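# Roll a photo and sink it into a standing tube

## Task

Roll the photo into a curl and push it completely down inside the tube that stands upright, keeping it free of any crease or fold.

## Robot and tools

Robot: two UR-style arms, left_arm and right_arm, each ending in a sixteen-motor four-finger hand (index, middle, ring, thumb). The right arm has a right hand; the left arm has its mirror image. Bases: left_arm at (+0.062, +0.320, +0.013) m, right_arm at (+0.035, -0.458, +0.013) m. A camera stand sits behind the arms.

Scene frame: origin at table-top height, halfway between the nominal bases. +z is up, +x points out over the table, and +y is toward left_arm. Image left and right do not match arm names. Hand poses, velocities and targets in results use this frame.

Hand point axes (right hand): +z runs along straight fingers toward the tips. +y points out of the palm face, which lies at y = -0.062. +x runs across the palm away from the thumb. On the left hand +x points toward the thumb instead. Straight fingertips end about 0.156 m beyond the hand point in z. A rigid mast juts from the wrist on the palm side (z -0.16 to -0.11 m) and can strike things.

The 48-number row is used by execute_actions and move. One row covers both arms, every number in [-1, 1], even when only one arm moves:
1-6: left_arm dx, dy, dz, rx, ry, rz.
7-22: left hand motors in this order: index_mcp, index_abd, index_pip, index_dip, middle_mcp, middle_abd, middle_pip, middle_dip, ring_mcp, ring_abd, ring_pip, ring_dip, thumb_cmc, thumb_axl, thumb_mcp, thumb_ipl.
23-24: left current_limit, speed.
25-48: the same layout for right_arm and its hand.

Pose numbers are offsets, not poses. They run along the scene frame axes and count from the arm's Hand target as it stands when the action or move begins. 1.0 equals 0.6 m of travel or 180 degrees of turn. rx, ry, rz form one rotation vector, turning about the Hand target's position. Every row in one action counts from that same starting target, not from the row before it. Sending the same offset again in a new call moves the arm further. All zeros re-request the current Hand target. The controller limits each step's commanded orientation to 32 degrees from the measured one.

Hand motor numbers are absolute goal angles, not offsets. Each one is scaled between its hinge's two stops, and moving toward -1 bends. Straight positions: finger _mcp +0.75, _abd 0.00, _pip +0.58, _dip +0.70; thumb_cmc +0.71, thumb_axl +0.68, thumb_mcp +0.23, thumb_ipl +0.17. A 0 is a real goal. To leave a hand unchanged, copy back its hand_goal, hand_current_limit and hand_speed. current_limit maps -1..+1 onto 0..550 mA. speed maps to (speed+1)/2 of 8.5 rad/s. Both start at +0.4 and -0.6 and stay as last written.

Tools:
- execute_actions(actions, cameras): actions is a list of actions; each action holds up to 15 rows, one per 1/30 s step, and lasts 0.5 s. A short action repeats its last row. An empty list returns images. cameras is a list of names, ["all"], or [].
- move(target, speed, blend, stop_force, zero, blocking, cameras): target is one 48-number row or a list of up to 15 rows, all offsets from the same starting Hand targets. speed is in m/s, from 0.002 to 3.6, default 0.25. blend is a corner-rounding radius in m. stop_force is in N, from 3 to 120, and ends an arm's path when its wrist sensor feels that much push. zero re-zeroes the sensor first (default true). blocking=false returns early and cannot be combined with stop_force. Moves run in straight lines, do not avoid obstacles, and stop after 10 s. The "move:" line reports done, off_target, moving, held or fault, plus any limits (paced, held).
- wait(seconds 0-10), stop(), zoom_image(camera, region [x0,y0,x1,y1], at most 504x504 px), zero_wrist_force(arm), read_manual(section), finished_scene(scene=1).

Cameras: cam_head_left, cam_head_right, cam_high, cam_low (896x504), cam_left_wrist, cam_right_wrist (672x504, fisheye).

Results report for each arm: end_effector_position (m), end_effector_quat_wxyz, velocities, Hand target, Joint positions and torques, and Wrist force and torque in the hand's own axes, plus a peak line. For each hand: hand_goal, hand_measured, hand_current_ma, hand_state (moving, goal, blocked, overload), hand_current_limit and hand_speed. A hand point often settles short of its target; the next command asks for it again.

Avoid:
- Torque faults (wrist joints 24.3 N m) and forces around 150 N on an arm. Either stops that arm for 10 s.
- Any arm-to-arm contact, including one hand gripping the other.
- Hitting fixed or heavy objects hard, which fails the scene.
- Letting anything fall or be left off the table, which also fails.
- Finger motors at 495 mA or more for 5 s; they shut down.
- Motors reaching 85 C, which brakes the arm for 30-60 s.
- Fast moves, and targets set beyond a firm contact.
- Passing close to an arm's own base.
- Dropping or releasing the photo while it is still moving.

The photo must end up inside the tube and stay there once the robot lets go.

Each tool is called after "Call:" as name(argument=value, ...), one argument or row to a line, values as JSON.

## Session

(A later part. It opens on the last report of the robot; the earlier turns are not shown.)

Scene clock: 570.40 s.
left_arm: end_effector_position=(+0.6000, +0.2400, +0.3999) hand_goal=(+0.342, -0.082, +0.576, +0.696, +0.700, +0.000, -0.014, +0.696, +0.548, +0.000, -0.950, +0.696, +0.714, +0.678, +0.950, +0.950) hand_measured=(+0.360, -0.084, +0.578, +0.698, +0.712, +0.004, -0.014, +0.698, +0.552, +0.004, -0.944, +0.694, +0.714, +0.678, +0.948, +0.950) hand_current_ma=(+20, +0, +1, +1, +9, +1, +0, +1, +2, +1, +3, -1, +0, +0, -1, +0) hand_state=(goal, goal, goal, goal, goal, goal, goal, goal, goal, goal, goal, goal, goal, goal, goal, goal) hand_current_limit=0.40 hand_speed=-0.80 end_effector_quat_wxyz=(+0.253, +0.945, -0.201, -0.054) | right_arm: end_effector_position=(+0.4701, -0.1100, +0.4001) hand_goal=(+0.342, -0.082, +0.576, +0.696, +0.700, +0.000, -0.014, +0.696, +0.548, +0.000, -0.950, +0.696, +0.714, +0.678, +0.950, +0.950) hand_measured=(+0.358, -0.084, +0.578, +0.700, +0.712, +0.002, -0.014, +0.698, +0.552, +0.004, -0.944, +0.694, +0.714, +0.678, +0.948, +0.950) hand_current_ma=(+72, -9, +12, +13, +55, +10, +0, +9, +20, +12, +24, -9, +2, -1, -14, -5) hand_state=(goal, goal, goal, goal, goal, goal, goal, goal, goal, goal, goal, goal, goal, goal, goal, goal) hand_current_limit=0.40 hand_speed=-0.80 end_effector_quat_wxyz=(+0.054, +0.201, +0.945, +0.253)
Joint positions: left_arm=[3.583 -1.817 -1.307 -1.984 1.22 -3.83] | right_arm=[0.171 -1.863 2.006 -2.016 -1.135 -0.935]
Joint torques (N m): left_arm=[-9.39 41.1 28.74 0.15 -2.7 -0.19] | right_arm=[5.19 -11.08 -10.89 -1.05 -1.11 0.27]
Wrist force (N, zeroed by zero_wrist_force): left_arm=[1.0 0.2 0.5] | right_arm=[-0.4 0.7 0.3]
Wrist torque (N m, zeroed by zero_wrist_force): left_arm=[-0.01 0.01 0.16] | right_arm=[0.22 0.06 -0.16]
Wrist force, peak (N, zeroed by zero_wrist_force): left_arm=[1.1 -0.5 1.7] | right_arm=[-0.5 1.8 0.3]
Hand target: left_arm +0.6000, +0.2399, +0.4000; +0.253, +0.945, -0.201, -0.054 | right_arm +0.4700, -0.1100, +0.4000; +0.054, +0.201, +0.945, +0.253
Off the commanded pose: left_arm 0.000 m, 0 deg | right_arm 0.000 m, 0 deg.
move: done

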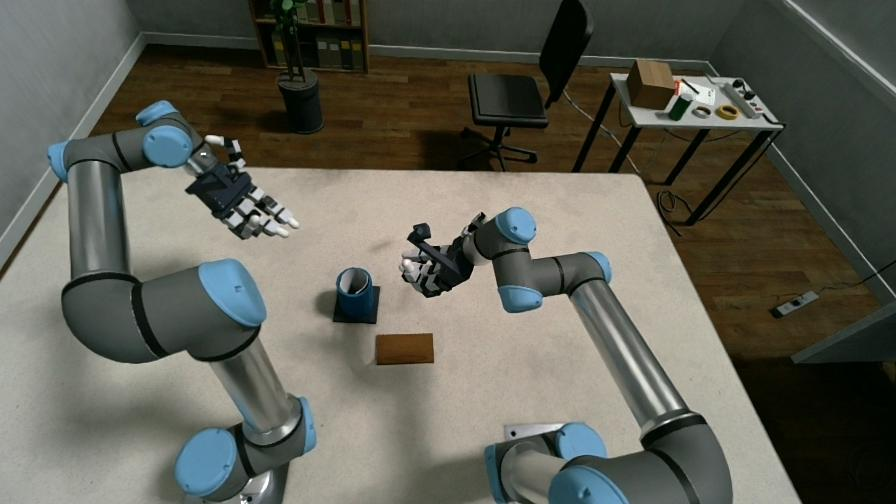

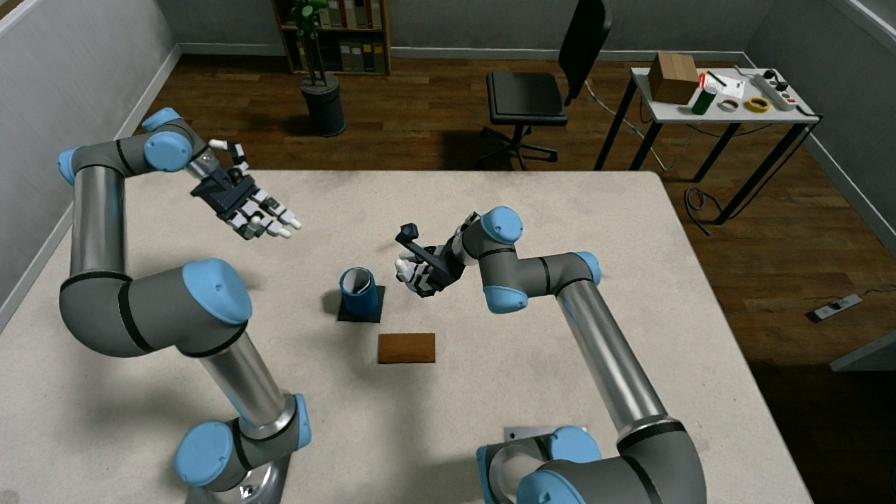

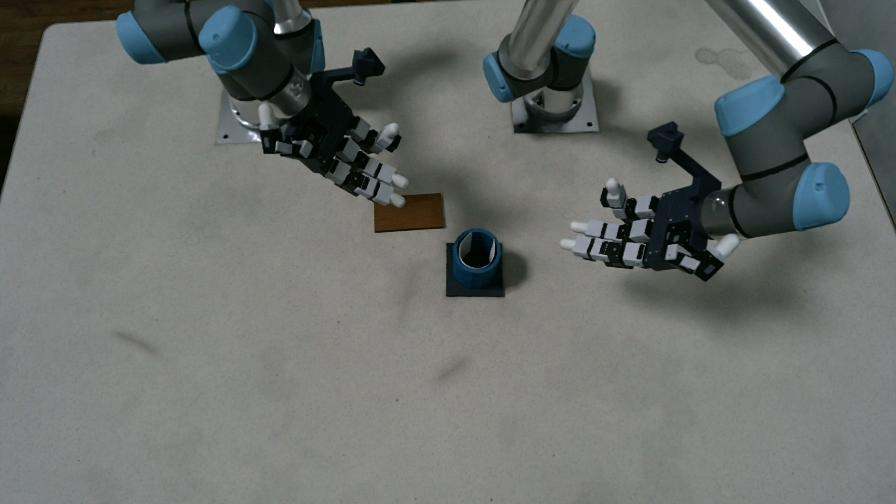

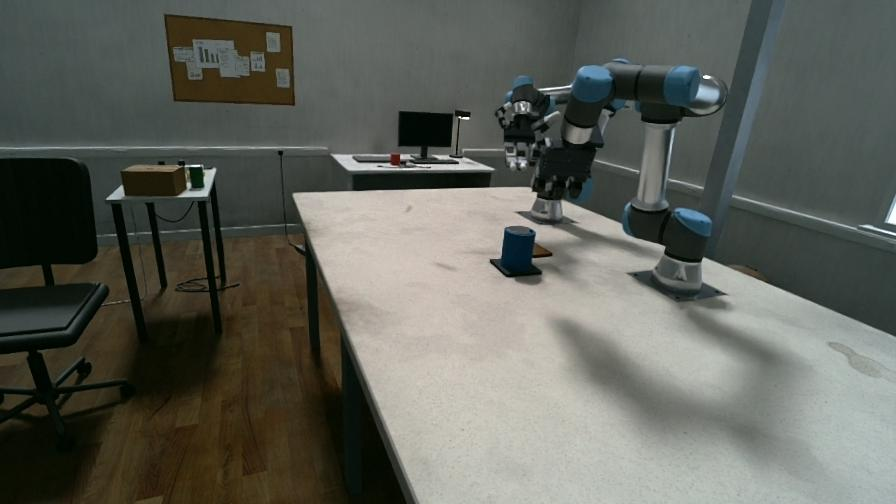

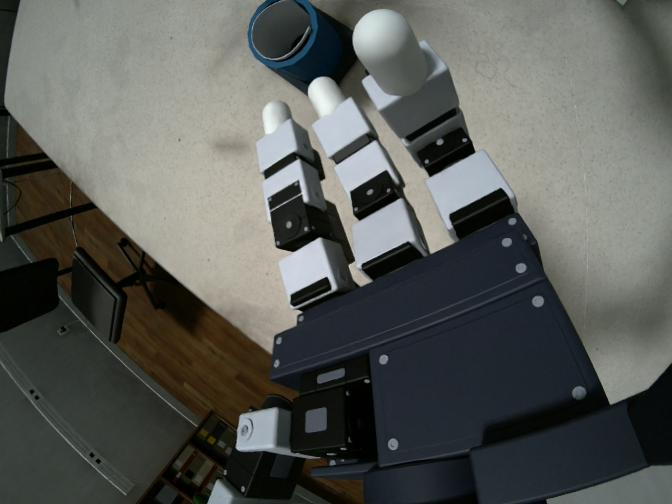

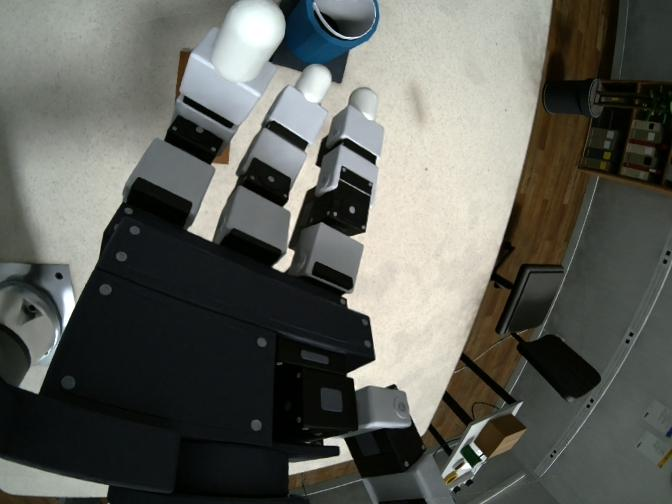

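Call:
move(
  target=[
    [0,0,0,-0.1017,-0.2284,-0.433,0.753,0,-0.95,0.696,0.753,0,0.576,0.145,0.753,0,-0.95,0.696,0.714,0.678,0.95,0.95,0.4,-0.8,0,0,0,0.1017,0.2284,-0.433,0.753,0,-0.95,0.696,0.753,0,0.576,0.145,0.753,0,-0.95,0.696,0.714,0.678,0.95,0.95,0.4,-0.8],
  ],
  speed=0.3,
  cameras=["cam_high","cam_head_left"],
)

Scene clock: 574.67 s.
left_arm: end_effector_position=(+0.6000, +0.2399, +0.4000) hand_goal=(+0.754, +0.000, -0.950, +0.696, +0.754, +0.000, +0.576, +0.146, +0.754, +0.000, -0.950, +0.696, +0.714, +0.678, +0.950, +0.950) hand_measured=(+0.756, -0.004, -0.942, +0.698, +0.756, +0.000, +0.574, +0.148, +0.756, +0.002, -0.944, +0.694, +0.714, +0.678, +0.950, +0.950) hand_current_ma=(+1, -1, +5, +1, +0, +0, +0, +1, +1, +1, +3, -1, +0, +0, +0, +0) hand_state=(goal, goal, goal, goal, goal, goal, goal, goal, goal, goal, goal, goal, goal, goal, goal, goal) hand_current_limit=0.40 hand_speed=-0.80 end_effector_quat_wxyz=(-0.217, -0.526, +0.810, -0.142) | right_arm: end_effector_position=(+0.4700, -0.1099, +0.4000) hand_goal=(+0.754, +0.000, -0.950, +0.696, +0.754, +0.000, +0.576, +0.146, +0.754, +0.000, -0.950, +0.696, +0.714, +0.678, +0.950, +0.950) hand_measured=(+0.756, -0.002, -0.942, +0.700, +0.756, +0.002, +0.574, +0.148, +0.756, +0.004, -0.944, +0.694, +0.714, +0.678, +0.948, +0.950) hand_current_ma=(+9, -8, +36, +13, +7, +10, -8, +12, +10, +12, +24, -9, +2, -1, -14, -5) hand_state=(goal, goal, goal, goal, goal, goal, goal, goal, goal, goal, goal, goal, goal, goal, goal, goal) hand_current_limit=0.40 hand_speed=-0.80 end_effector_quat_wxyz=(-0.141, +0.810, +0.526, +0.217)
Joint positions: left_arm=[3.404 -1.994 -1.003 -2.043 1.154 -2.44] | right_arm=[0.46 -1.734 1.797 -2.046 -1.238 0.927]
Joint torques (N m): left_arm=[10.8 48.15 14.11 3.19 0.26 1.28] | right_arm=[-9.58 -28 -10.77 -5.41 1.58 1.43]
Wrist force (N, zeroed by zero_wrist_force): left_arm=[0.3 0.5 -0.1] | right_arm=[-0.1 0.7 -0.8]
Wrist torque (N m, zeroed by zero_wrist_force): left_arm=[0.10 0.14 0.06] | right_arm=[0.24 -0.06 -0.02]
Wrist force, peak (N, zeroed by zero_wrist_force): left_arm=[1.2 0.5 0.3] | right_arm=[-0.8 1.0 0.4]
Hand target: left_arm +0.6000, +0.2399, +0.4000; -0.217, -0.526, +0.810, -0.142 | right_arm +0.4700, -0.1100, +0.4000; -0.141, +0.810, +0.526, +0.217
Off the commanded pose: left_arm 0.000 m, 0 deg | right_arm 0.000 m, 0 deg.
move: done
Images, in order (width x height): cam_head_left 896x504, cam_high 896x504.

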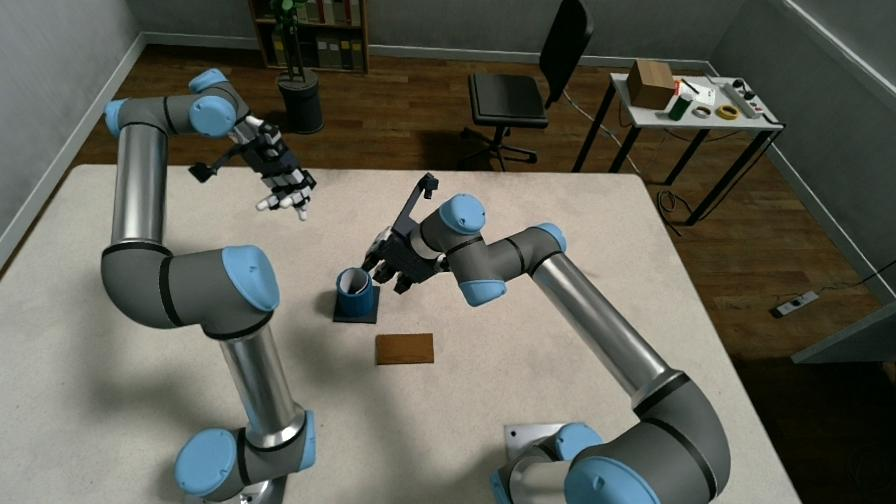

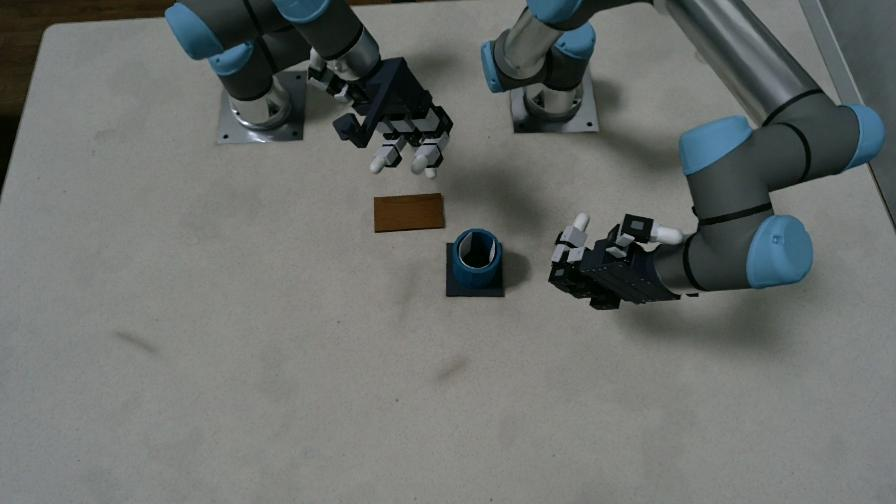

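Call:
move(
  target=[
    [-0.0187,-0.0052,-0.0667,-0.1017,-0.2284,-0.433,0.753,0,-0.95,0.696,0.753,0,0.576,0.145,0.753,0,-0.95,0.696,0.714,0.678,0.95,0.95,0.4,-0.8,-0.0467,0.0283,-0.0667,0.1017,0.2284,-0.433,0.753,0,-0.95,0.696,0.753,0,0.576,0.145,0.753,0,-0.95,0.696,0.714,0.678,0.95,0.95,0.4,-0.8],
  ],
  speed=0.3,
  cameras=["cam_high","cam_head_left","cam_low"],
)

Scene clock: 577.97 s.
left_arm: end_effector_position=(+0.5888, +0.2369, +0.3600) hand_goal=(+0.754, +0.000, -0.950, +0.696, +0.754, +0.000, +0.576, +0.146, +0.754, +0.000, -0.950, +0.696, +0.714, +0.678, +0.950, +0.950) hand_measured=(+0.754, -0.004, -0.942, +0.698, +0.750, +0.000, +0.574, +0.148, +0.754, +0.002, -0.944, +0.694, +0.714, +0.678, +0.950, +0.950) hand_current_ma=(+0, -1, +5, +1, -1, +0, +0, +1, +0, +1, +3, -1, +0, +0, +0, +0) hand_state=(goal, goal, goal, goal, goal, goal, goal, goal, goal, goal, goal, goal, goal, goal, goal, goal) hand_current_limit=0.40 hand_speed=-0.80 end_effector_quat_wxyz=(-0.054, +0.201, +0.945, -0.254) | right_arm: end_effector_position=(+0.4421, -0.0930, +0.3599) hand_goal=(+0.754, +0.000, -0.950, +0.696, +0.754, +0.000, +0.576, +0.146, +0.754, +0.000, -0.950, +0.696, +0.714, +0.678, +0.950, +0.950) hand_measured=(+0.754, -0.002, -0.942, +0.700, +0.750, +0.002, +0.574, +0.148, +0.754, +0.004, -0.944, +0.694, +0.714, +0.678, +0.948, +0.950) hand_current_ma=(+1, -8, +36, +13, -14, +10, -8, +11, +0, +12, +24, -9, +1, -1, -14, -5) hand_state=(goal, goal, goal, goal, goal, goal, goal, goal, goal, goal, goal, goal, goal, goal, goal, goal) hand_current_limit=0.40 hand_speed=-0.80 end_effector_quat_wxyz=(-0.253, +0.945, -0.201, +0.054)
Joint positions: left_arm=[3.333 -1.725 -1.327 -1.959 1.133 -0.943] | right_arm=[0.422 -1.523 1.619 -2.066 -1.223 2.461]
Joint torques (N m): left_arm=[-7.33 22.68 26.24 -0.45 -2.35 1.19] | right_arm=[11.66 -36.1 -21.63 -1.82 -1.13 1.7]
Wrist force (N, zeroed by zero_wrist_force): left_arm=[-0.3 0.0 0.1] | right_arm=[-0.1 0.1 -0.3]
Wrist torque (N m, zeroed by zero_wrist_force): left_arm=[0.09 0.07 0.10] | right_arm=[0.06 0.04 0.06]
Wrist force, peak (N, zeroed by zero_wrist_force): left_arm=[-0.2 0.8 -0.5] | right_arm=[-0.6 0.5 -1.1]
Hand target: left_arm +0.5888, +0.2368, +0.3600; -0.054, +0.201, +0.945, -0.254 | right_arm +0.4420, -0.0930, +0.3600; -0.253, +0.945, -0.201, +0.054
Off the commanded pose: left_arm 0.000 m, 0 deg | right_arm 0.000 m, 0 deg.
move: done
Images, in order (width x height): cam_head_left 896x504, cam_high 896x504, cam_low 896x504.

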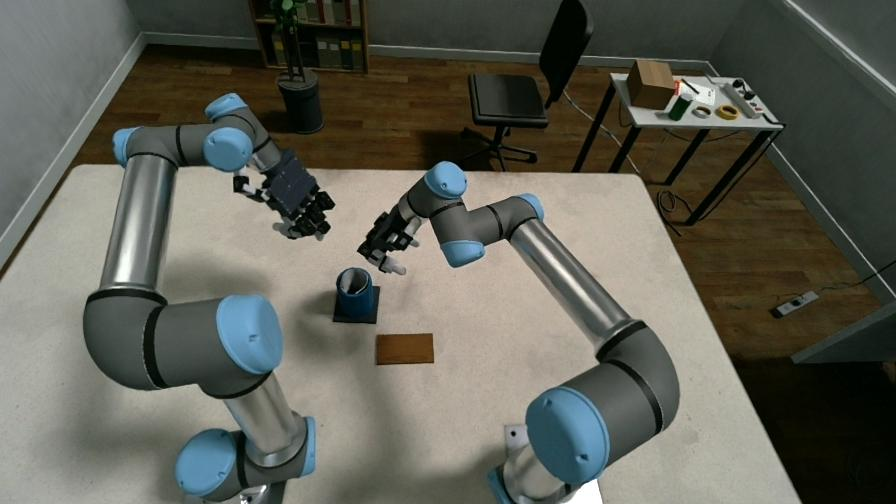

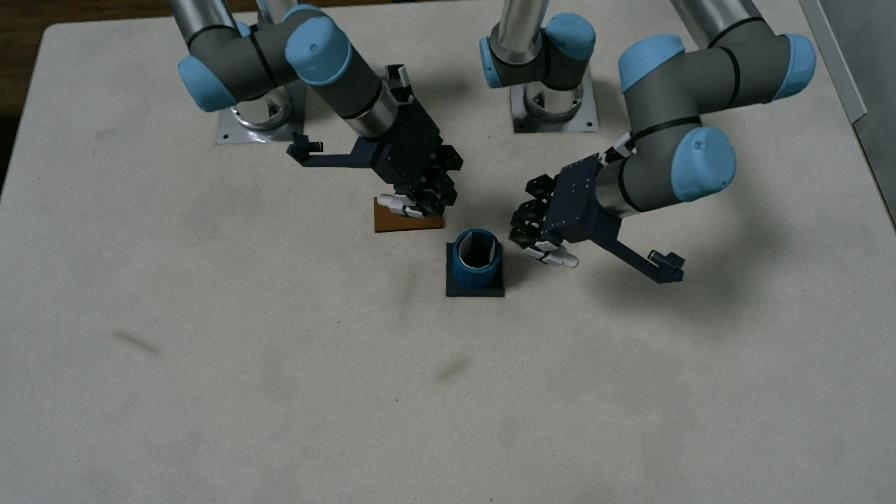

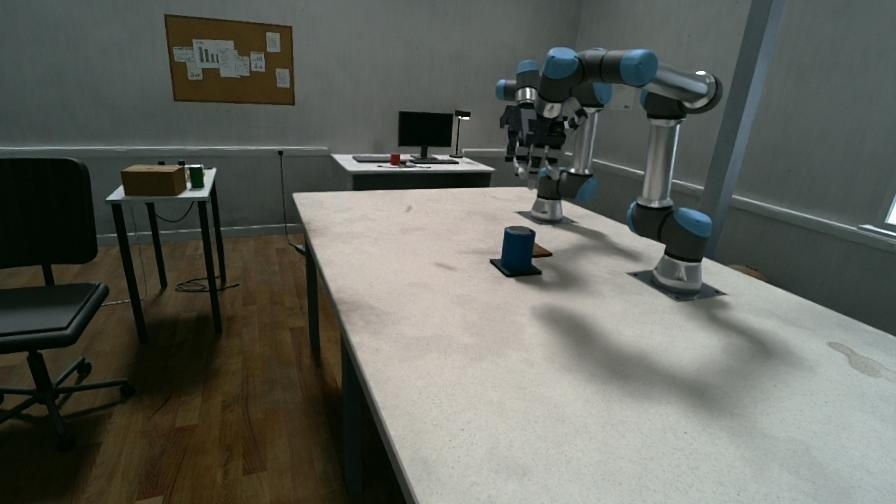

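Call:
move(
  target=[
    [-0.0338,-0.0762,-0.08,0,0,0,0.753,0,-0.95,0.696,0.753,0,0.576,0.145,0.753,0,-0.95,0.696,0.714,0.678,0.95,0.95,0.4,-0.8,0.0338,0.0762,-0.08,0,0,0,0.753,0,-0.95,0.696,0.753,0,0.576,0.145,0.753,0,-0.95,0.696,0.714,0.678,0.95,0.95,0.4,-0.8],
  ],
  speed=0.1,
  cameras=["cam_high","cam_head_left","cam_low"],
)

Call:
zoom_image(
  camera="cam_high",
  region=[400, 160, 560, 300],
)

Call:
zoom_image(
  camera="cam_head_left",
  region=[280, 210, 440, 350],
)

Call:
zoom_image(
  camera="cam_low",
  region=[450, 130, 610, 290],
)

Scene clock: 579.33 s.
left_arm: end_effector_position=(+0.5685, +0.1910, +0.3121) hand_goal=(+0.754, +0.000, -0.950, +0.696, +0.754, +0.000, +0.576, +0.146, +0.754, +0.000, -0.950, +0.696, +0.714, +0.678, +0.950, +0.950) hand_measured=(+0.754, -0.004, -0.942, +0.698, +0.750, +0.000, +0.574, +0.148, +0.754, +0.002, -0.944, +0.694, +0.714, +0.678, +0.950, +0.950) hand_current_ma=(+0, -1, +5, +1, -1, +0, +0, +1, +0, +1, +3, -1, +0, +0, +0, +0) hand_state=(goal, goal, goal, goal, goal, goal, goal, goal, goal, goal, goal, goal, goal, goal, goal, goal) hand_current_limit=0.40 hand_speed=-0.80 end_effector_quat_wxyz=(-0.054, +0.201, +0.945, -0.254) | right_arm: end_effector_position=(+0.4623, -0.0472, +0.3121) hand_goal=(+0.754, +0.000, -0.950, +0.696, +0.754, +0.000, +0.576, +0.146, +0.754, +0.000, -0.950, +0.696, +0.714, +0.678, +0.950, +0.950) hand_measured=(+0.754, -0.002, -0.942, +0.700, +0.750, +0.002, +0.574, +0.148, +0.754, +0.004, -0.944, +0.694, +0.714, +0.678, +0.948, +0.950) hand_current_ma=(+0, -8, +36, +13, -15, +10, -8, +11, -1, +12, +24, -9, +1, -1, -14, -5) hand_state=(goal, goal, goal, goal, goal, goal, goal, goal, goal, goal, goal, goal, goal, goal, goal, goal) hand_current_limit=0.40 hand_speed=-0.80 end_effector_quat_wxyz=(-0.253, +0.945, -0.201, +0.054)
Joint positions: left_arm=[3.253 -1.686 -1.503 -1.785 1.11 -1.028] | right_arm=[0.485 -1.397 1.606 -2.199 -1.248 2.523]
Joint torques (N m): left_arm=[9.44 19.1 18.49 2.13 1.58 0.69] | right_arm=[-10.16 -33.89 -9.71 -1.54 2.13 -1.39]
Wrist force (N, zeroed by zero_wrist_force): left_arm=[-0.1 0.3 -0.1] | right_arm=[0.1 0.3 -0.6]
Wrist torque (N m, zeroed by zero_wrist_force): left_arm=[0.14 0.01 -0.01] | right_arm=[0.12 0.01 0.05]
Wrist force, peak (N, zeroed by zero_wrist_force): left_arm=[-0.1 -0.1 1.1] | right_arm=[-0.1 0.2 -1.4]
Hand target: left_arm +0.5685, +0.1911, +0.3120; -0.054, +0.201, +0.945, -0.254 | right_arm +0.4623, -0.0473, +0.3120; -0.253, +0.945, -0.201, +0.054
Off the commanded pose: left_arm 0.000 m, 0 deg | right_arm 0.000 m, 0 deg.
move: done
Images, in order (width x height): cam_head_left 896x504, cam_high 896x504, cam_low 896x504.

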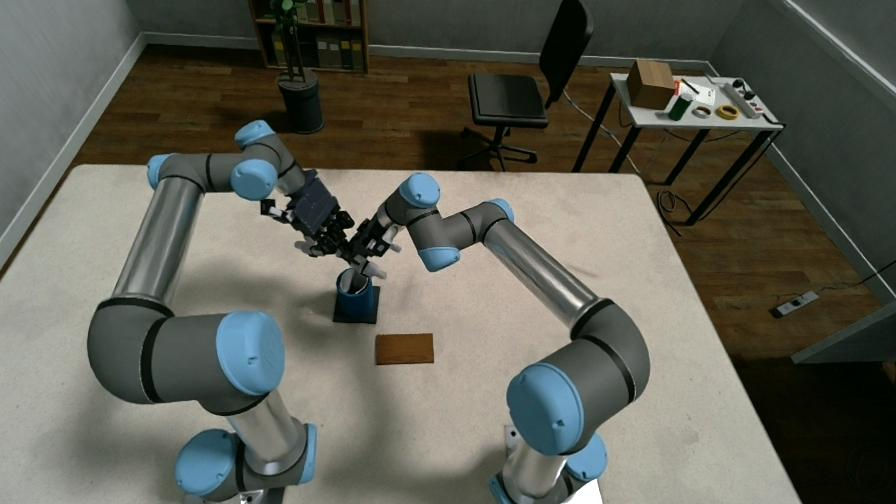

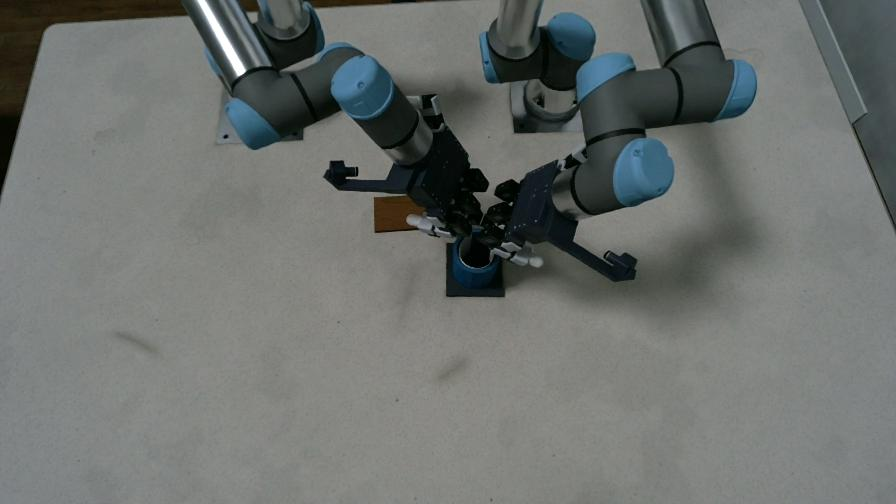

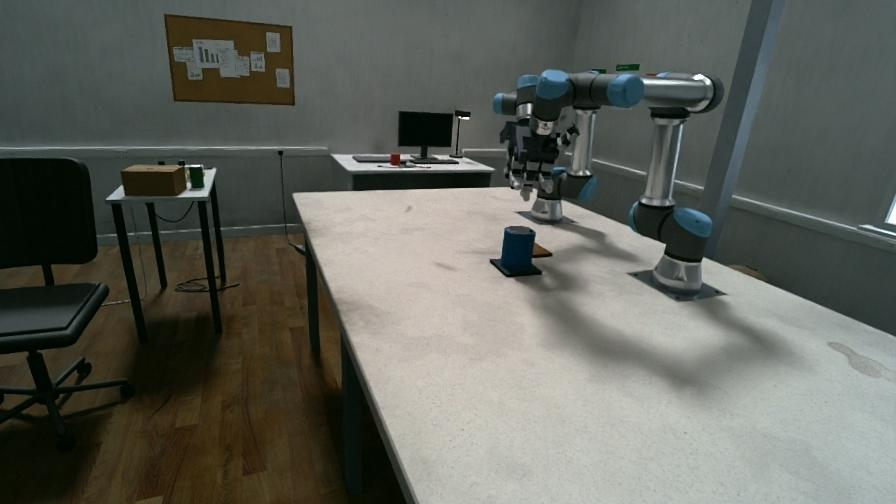

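Scaled by 3.150 from the camera's 896x504 image, which has a finer 1280x720 frame.

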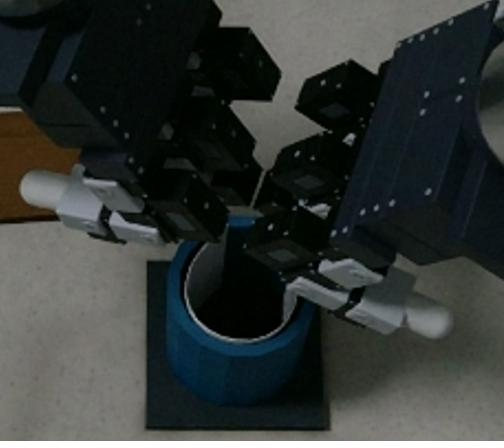

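Scaled by 3.150 from the camera's 896x504 image, which has a finer 1280x720 frame.

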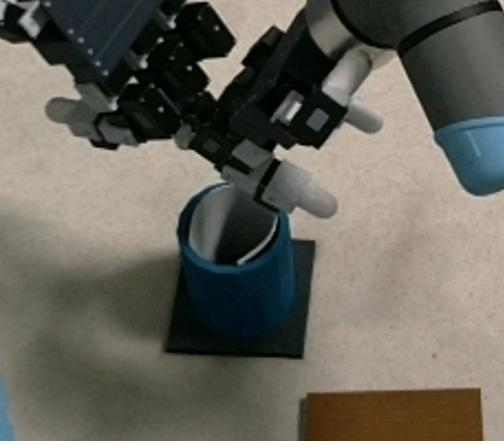

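Scaled by 3.150 from the camera's 896x504 image, which has a finer 1280x720 frame.

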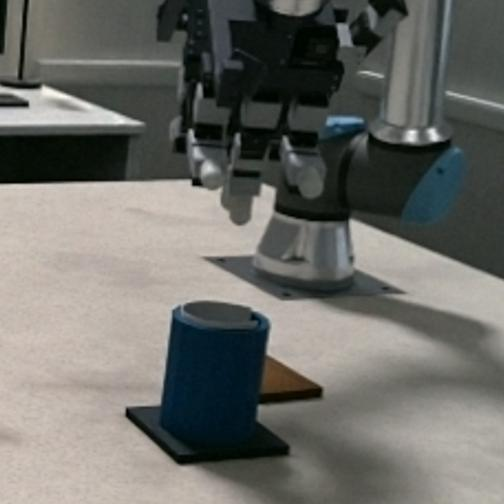

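Call:
move(
  target=[
    [0,0,0,0,0,0,0.753,0,-0.95,0.696,0.753,0,0.576,0.145,0.753,0,-0.95,0.696,0.714,0.678,0.95,0.95,0.4,-0.8,-0.0542,-0.1218,0.05,0,0,0,0.753,0,-0.95,0.696,0.753,0,0.576,0.145,0.753,0,-0.95,0.696,0.714,0.678,0.95,0.95,0.4,-0.8],
    [0,0,-0.1433,0,0,0,0.753,0,-0.95,0.696,0.753,0,0.576,0.145,0.753,0,-0.95,0.696,0.714,0.678,0.95,0.95,0.4,-0.8,-0.0542,-0.1218,0.05,0,0,0,0.753,0,-0.95,0.696,0.753,0,0.576,0.145,0.753,0,-0.95,0.696,0.714,0.678,0.95,0.95,0.4,-0.8],
  ],
  speed=[0.15, 0.08],
  cameras=["cam_high","cam_head_left","cam_head_right","cam_low","cam_right_wrist"],
)

Call:
zoom_image(
  camera="cam_high",
  region=[420, 190, 530, 300],
)

Call:
zoom_image(
  camera="cam_head_left",
  region=[300, 220, 410, 340],
)

Call:
zoom_image(
  camera="cam_low",
  region=[450, 130, 610, 290],
)

Scene clock: 582.77 s.
left_arm: end_effector_position=(+0.5685, +0.1911, +0.2260) hand_goal=(+0.754, +0.000, -0.950, +0.696, +0.754, +0.000, +0.576, +0.146, +0.754, +0.000, -0.950, +0.696, +0.714, +0.678, +0.950, +0.950) hand_measured=(+0.754, -0.004, -0.942, +0.698, +0.750, +0.000, +0.574, +0.148, +0.754, +0.002, -0.944, +0.694, +0.714, +0.678, +0.950, +0.950) hand_current_ma=(+0, -1, +5, +1, -1, +0, +0, +1, +0, +1, +3, -1, +0, +0, +0, +0) hand_state=(goal, goal, goal, goal, goal, goal, goal, goal, goal, goal, goal, goal, goal, goal, goal, goal) hand_current_limit=0.40 hand_speed=-0.80 end_effector_quat_wxyz=(-0.054, +0.201, +0.945, -0.254) | right_arm: end_effector_position=(+0.4297, -0.1203, +0.3420) hand_goal=(+0.754, +0.000, -0.950, +0.696, +0.754, +0.000, +0.576, +0.146, +0.754, +0.000, -0.950, +0.696, +0.714, +0.678, +0.950, +0.950) hand_measured=(+0.754, -0.002, -0.942, +0.700, +0.750, +0.002, +0.574, +0.148, +0.754, +0.004, -0.944, +0.694, +0.714, +0.678, +0.948, +0.950) hand_current_ma=(-2, -8, +36, +13, -17, +10, -8, +11, -2, +12, +24, -9, +0, +0, -14, -5) hand_state=(goal, goal, goal, goal, goal, goal, goal, goal, goal, goal, goal, goal, goal, goal, goal, goal) hand_current_limit=0.40 hand_speed=-0.80 end_effector_quat_wxyz=(-0.253, +0.945, -0.201, +0.054)
Joint positions: left_arm=[3.253 -1.718 -1.689 -1.567 1.11 -1.028] | right_arm=[0.38 -1.584 1.724 -2.095 -1.206 2.419]
Joint torques (N m): left_arm=[7.99 36.76 24.16 1.03 1.07 -0.79] | right_arm=[11.96 -33.59 -37.67 -0.43 -0.99 -1.75]
Wrist force (N, zeroed by zero_wrist_force): left_arm=[-0.2 0.1 -0.1] | right_arm=[-0.2 -0.1 -0.1]
Wrist torque (N m, zeroed by zero_wrist_force): left_arm=[0.12 0.03 -0.01] | right_arm=[0.03 0.03 -0.05]
Wrist force, peak (N, zeroed by zero_wrist_force): left_arm=[-0.1 -0.2 -1.2] | right_arm=[-0.2 0.8 -1.6]
Hand target: left_arm +0.5685, +0.1911, +0.2260; -0.054, +0.201, +0.945, -0.254 | right_arm +0.4297, -0.1203, +0.3420; -0.253, +0.945, -0.201, +0.054
Off the commanded pose: left_arm 0.000 m, 0 deg | right_arm 0.000 m, 0 deg.
move: done
Images, in order (width x height): cam_head_left 896x504, cam_head_right 896x504, cam_high 896x504, cam_low 896x504, cam_right_wrist 672x504.

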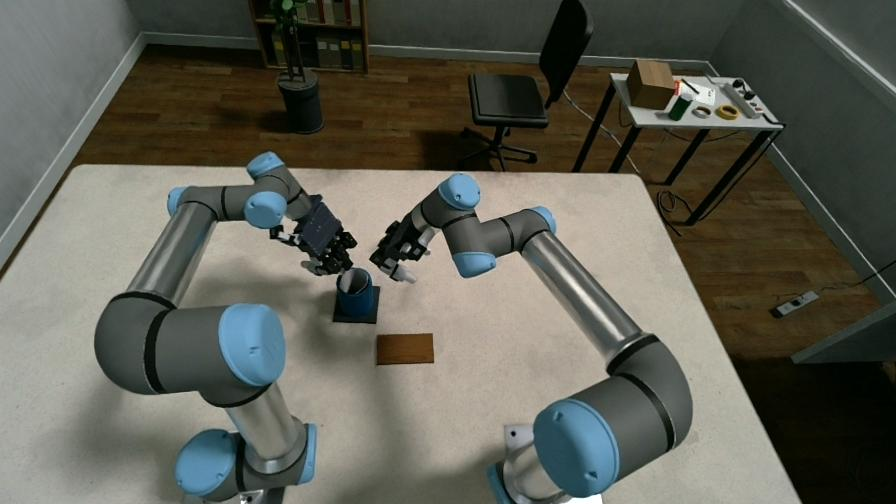

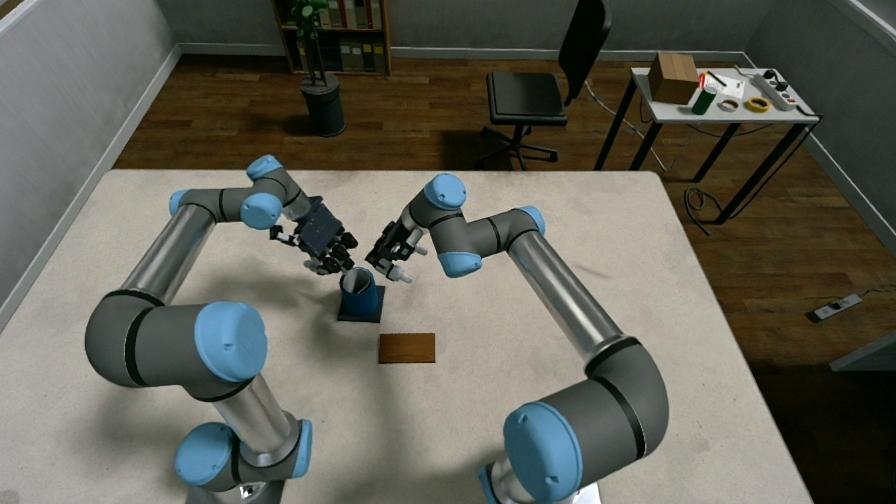

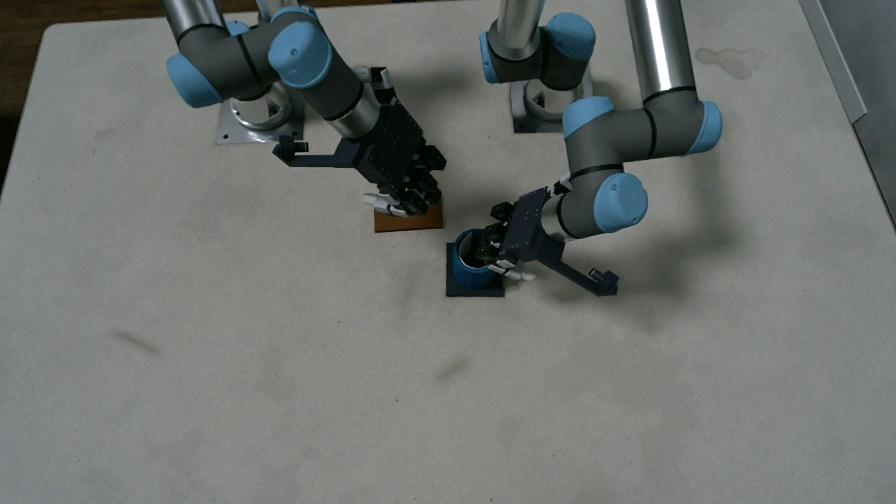

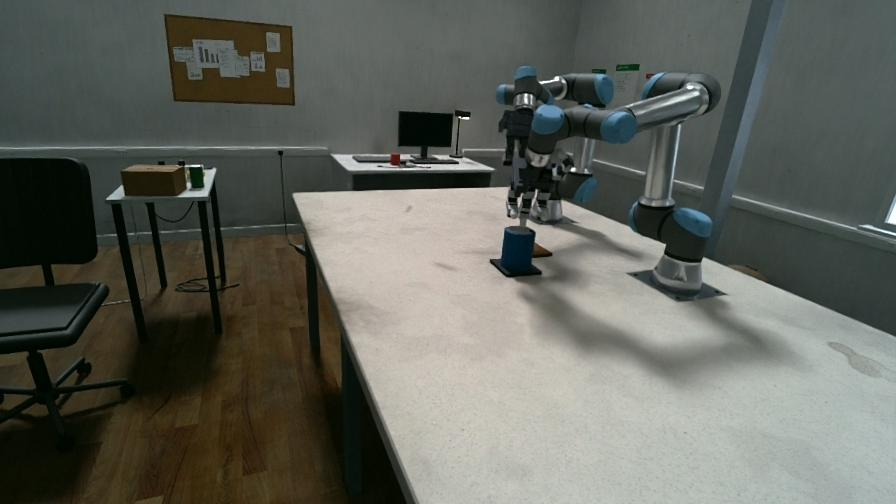

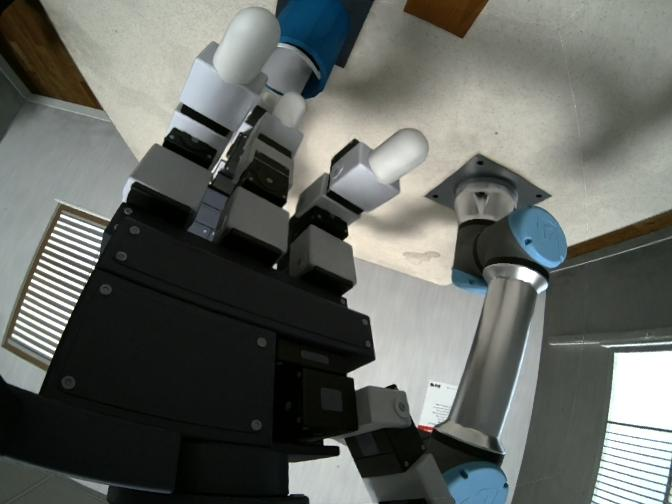

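Scaled by 4.582 from the camera's 896x504 image, which has a finer 1280x720 frame.

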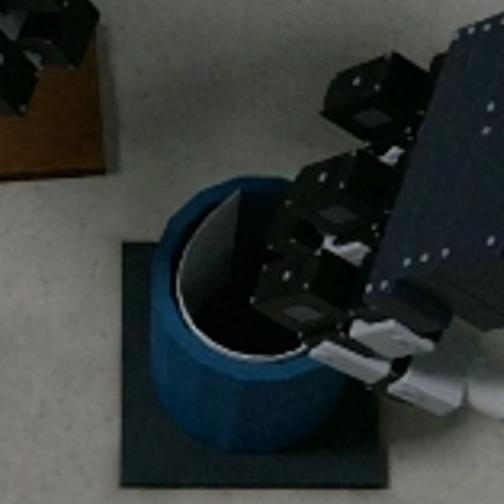

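Scaled by 4.200 from the camera's 896x504 image, which has a finer 1280x720 frame.

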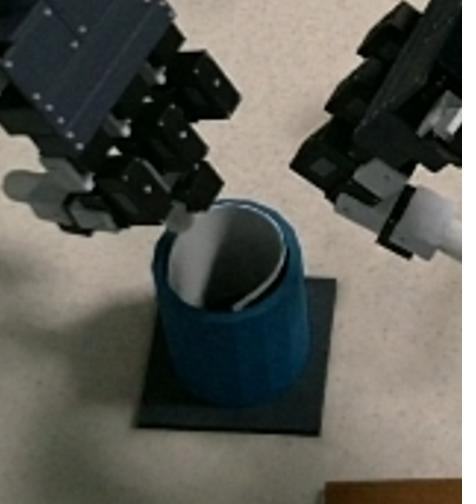

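Scaled by 3.150 from the camera's 896x504 image, which has a finer 1280x720 frame.

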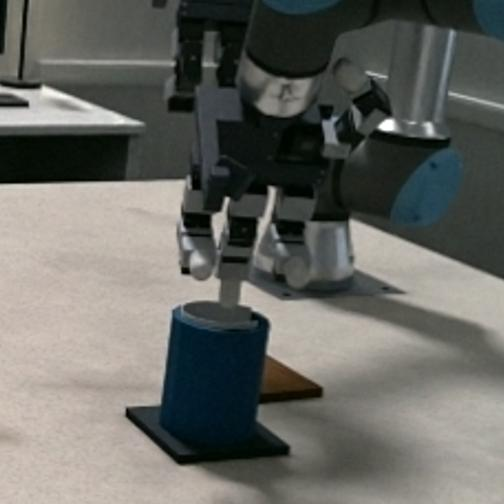

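Call:
move(
  target=[0,0,-0.0333,0,0,0,0.753,0,-0.95,0.696,0.753,0,0.576,0.145,0.753,0,-0.95,0.696,0.714,0.678,0.95,0.95,0.4,-0.8,0,0,0,0,0,0,0.753,0,-0.95,0.696,0.753,0,0.576,0.145,0.753,0,-0.95,0.696,0.714,0.678,0.95,0.95,0.4,-0.8],
  speed=0.012,
  stop_force=3,
  cameras=["cam_high","cam_head_left","cam_head_right","cam_low","cam_right_wrist"],
)

Call:
zoom_image(
  camera="cam_high",
  region=[420, 190, 530, 300],
)

Call:
zoom_image(
  camera="cam_head_left",
  region=[300, 220, 410, 340],
)

Call:
zoom_image(
  camera="cam_low",
  region=[490, 190, 570, 280],
)

Scene clock: 585.77 s.
left_arm: end_effector_position=(+0.5685, +0.1911, +0.2060) hand_goal=(+0.754, +0.000, -0.950, +0.696, +0.754, +0.000, +0.576, +0.146, +0.754, +0.000, -0.950, +0.696, +0.714, +0.678, +0.950, +0.950) hand_measured=(+0.754, -0.004, -0.942, +0.698, +0.750, +0.000, +0.574, +0.148, +0.754, +0.002, -0.944, +0.694, +0.714, +0.678, +0.950, +0.950) hand_current_ma=(+0, -1, +5, +1, -1, +0, +0, +1, +0, +1, +3, -1, +0, +0, +0, +0) hand_state=(goal, goal, goal, goal, goal, goal, goal, goal, goal, goal, goal, goal, goal, goal, goal, goal) hand_current_limit=0.40 hand_speed=-0.80 end_effector_quat_wxyz=(-0.054, +0.201, +0.945, -0.254) | right_arm: end_effector_position=(+0.4297, -0.1203, +0.3420) hand_goal=(+0.754, +0.000, -0.950, +0.696, +0.754, +0.000, +0.576, +0.146, +0.754, +0.000, -0.950, +0.696, +0.714, +0.678, +0.950, +0.950) hand_measured=(+0.754, -0.002, -0.942, +0.700, +0.750, +0.002, +0.574, +0.148, +0.754, +0.004, -0.944, +0.694, +0.714, +0.678, +0.948, +0.950) hand_current_ma=(-2, -8, +36, +13, -17, +10, -8, +11, -2, +12, +24, -9, +0, +0, -14, -5) hand_state=(goal, goal, goal, goal, goal, goal, goal, goal, goal, goal, goal, goal, goal, goal, goal, goal) hand_current_limit=0.40 hand_speed=-0.80 end_effector_quat_wxyz=(-0.253, +0.945, -0.201, +0.054)
Joint positions: left_arm=[3.253 -1.732 -1.726 -1.517 1.11 -1.028] | right_arm=[0.38 -1.584 1.724 -2.095 -1.206 2.419]
Joint torques (N m): left_arm=[-7.25 37.56 29.07 0.01 0.11 -0.14] | right_arm=[11.27 -33.65 -38.75 -0.27 -1.21 -1.68]
Wrist force (N, zeroed by zero_wrist_force): left_arm=[0.0 0.4 0.0] | right_arm=[0.0 -0.1 -0.3]
Wrist torque (N m, zeroed by zero_wrist_force): left_arm=[0.15 -0.01 0.03] | right_arm=[0.04 0.02 -0.03]
Wrist force, peak (N, zeroed by zero_wrist_force): left_arm=[0.0 0.6 0.2] | right_arm=[-0.3 0.0 -0.5]
Hand target: left_arm +0.5685, +0.1911, +0.2060; -0.054, +0.201, +0.945, -0.254 | right_arm +0.4297, -0.1203, +0.3420; -0.253, +0.945, -0.201, +0.054
Off the commanded pose: left_arm 0.000 m, 0 deg | right_arm 0.000 m, 0 deg.
move: done
Images, in order (width x height): cam_head_left 896x504, cam_head_right 896x504, cam_high 896x504, cam_low 896x504, cam_right_wrist 672x504.

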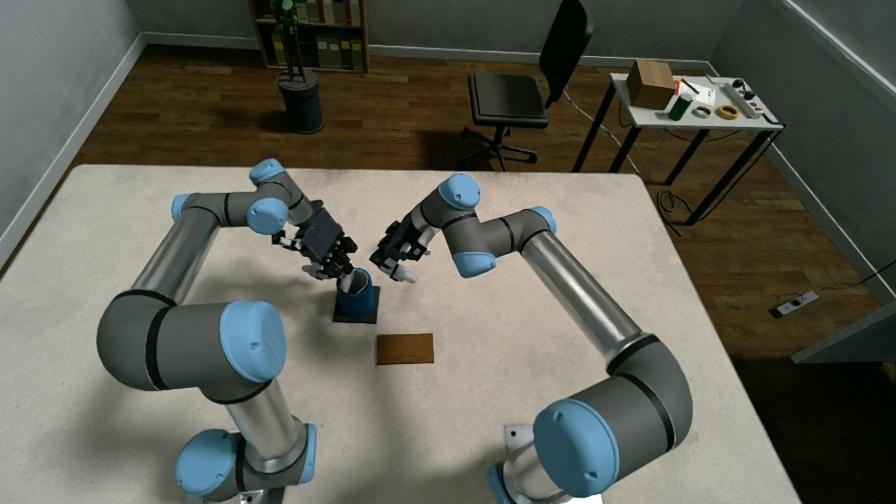

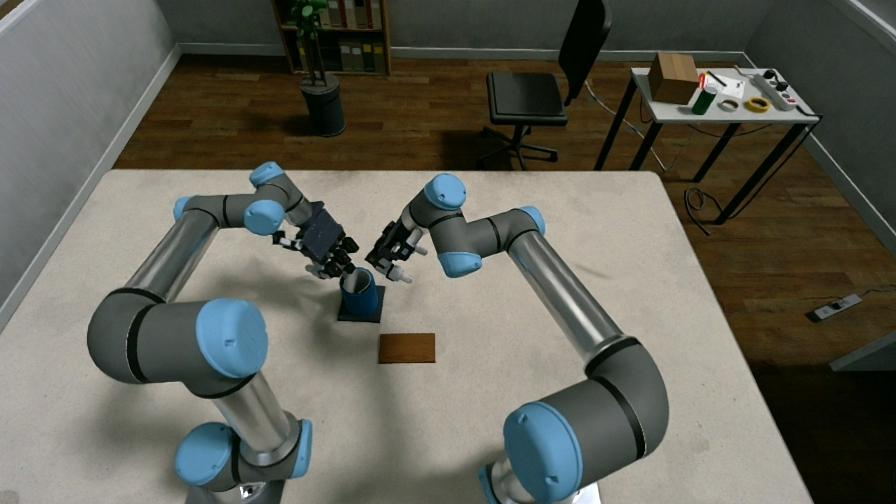

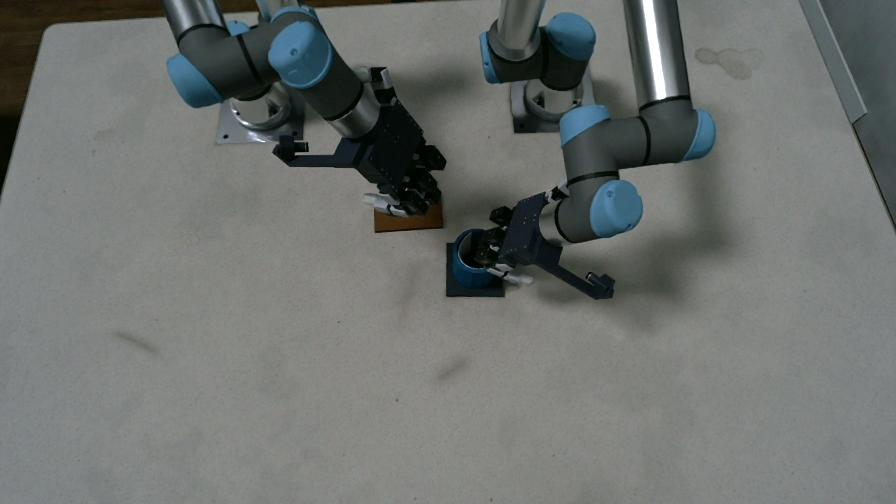

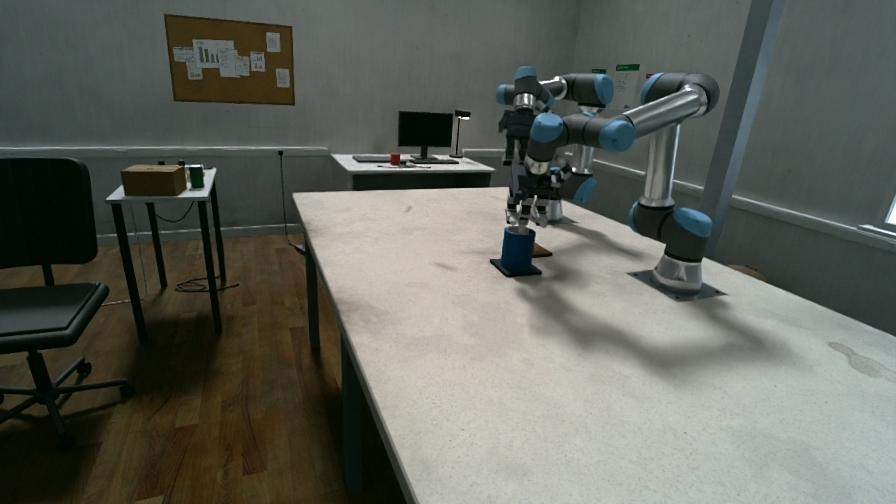

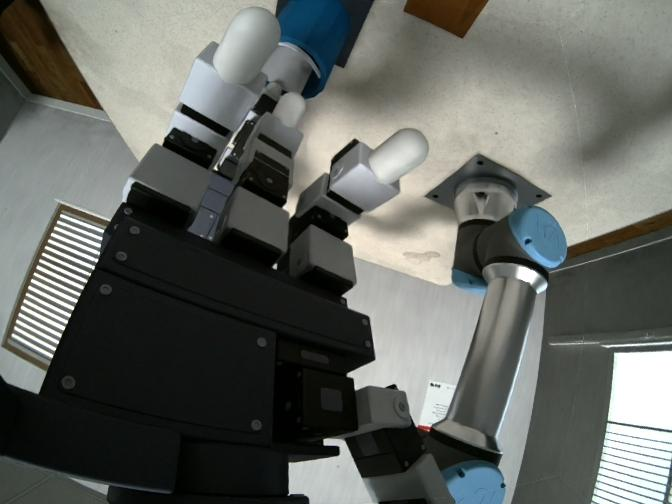

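Scaled by 4.582 from the camera's 896x504 image, which has a finer 1280x720 frame.

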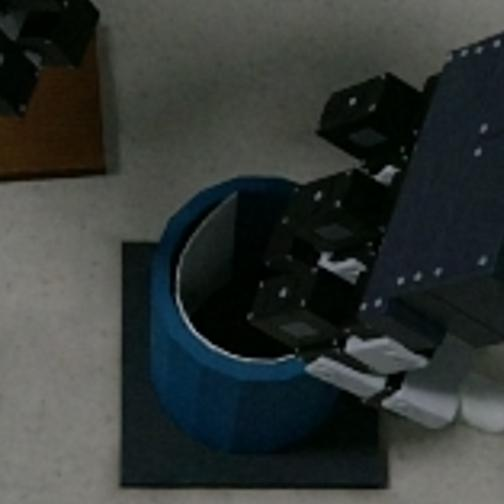

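Scaled by 4.200 from the camera's 896x504 image, which has a finer 1280x720 frame.

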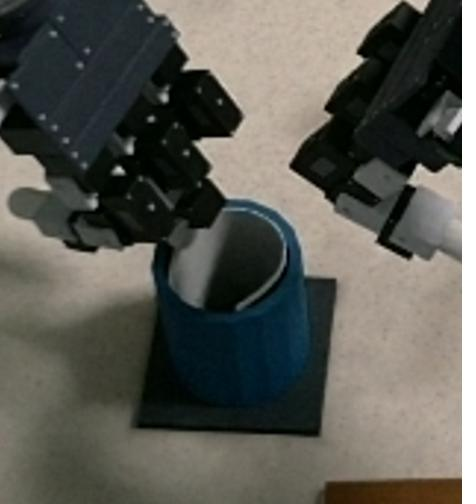

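Scaled by 5.600 from the camera's 896x504 image, which has a finer 1280x720 frame.

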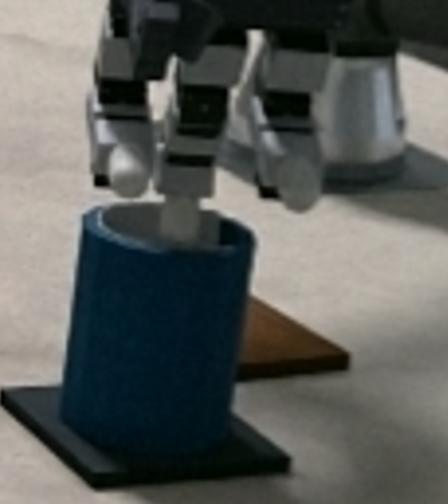

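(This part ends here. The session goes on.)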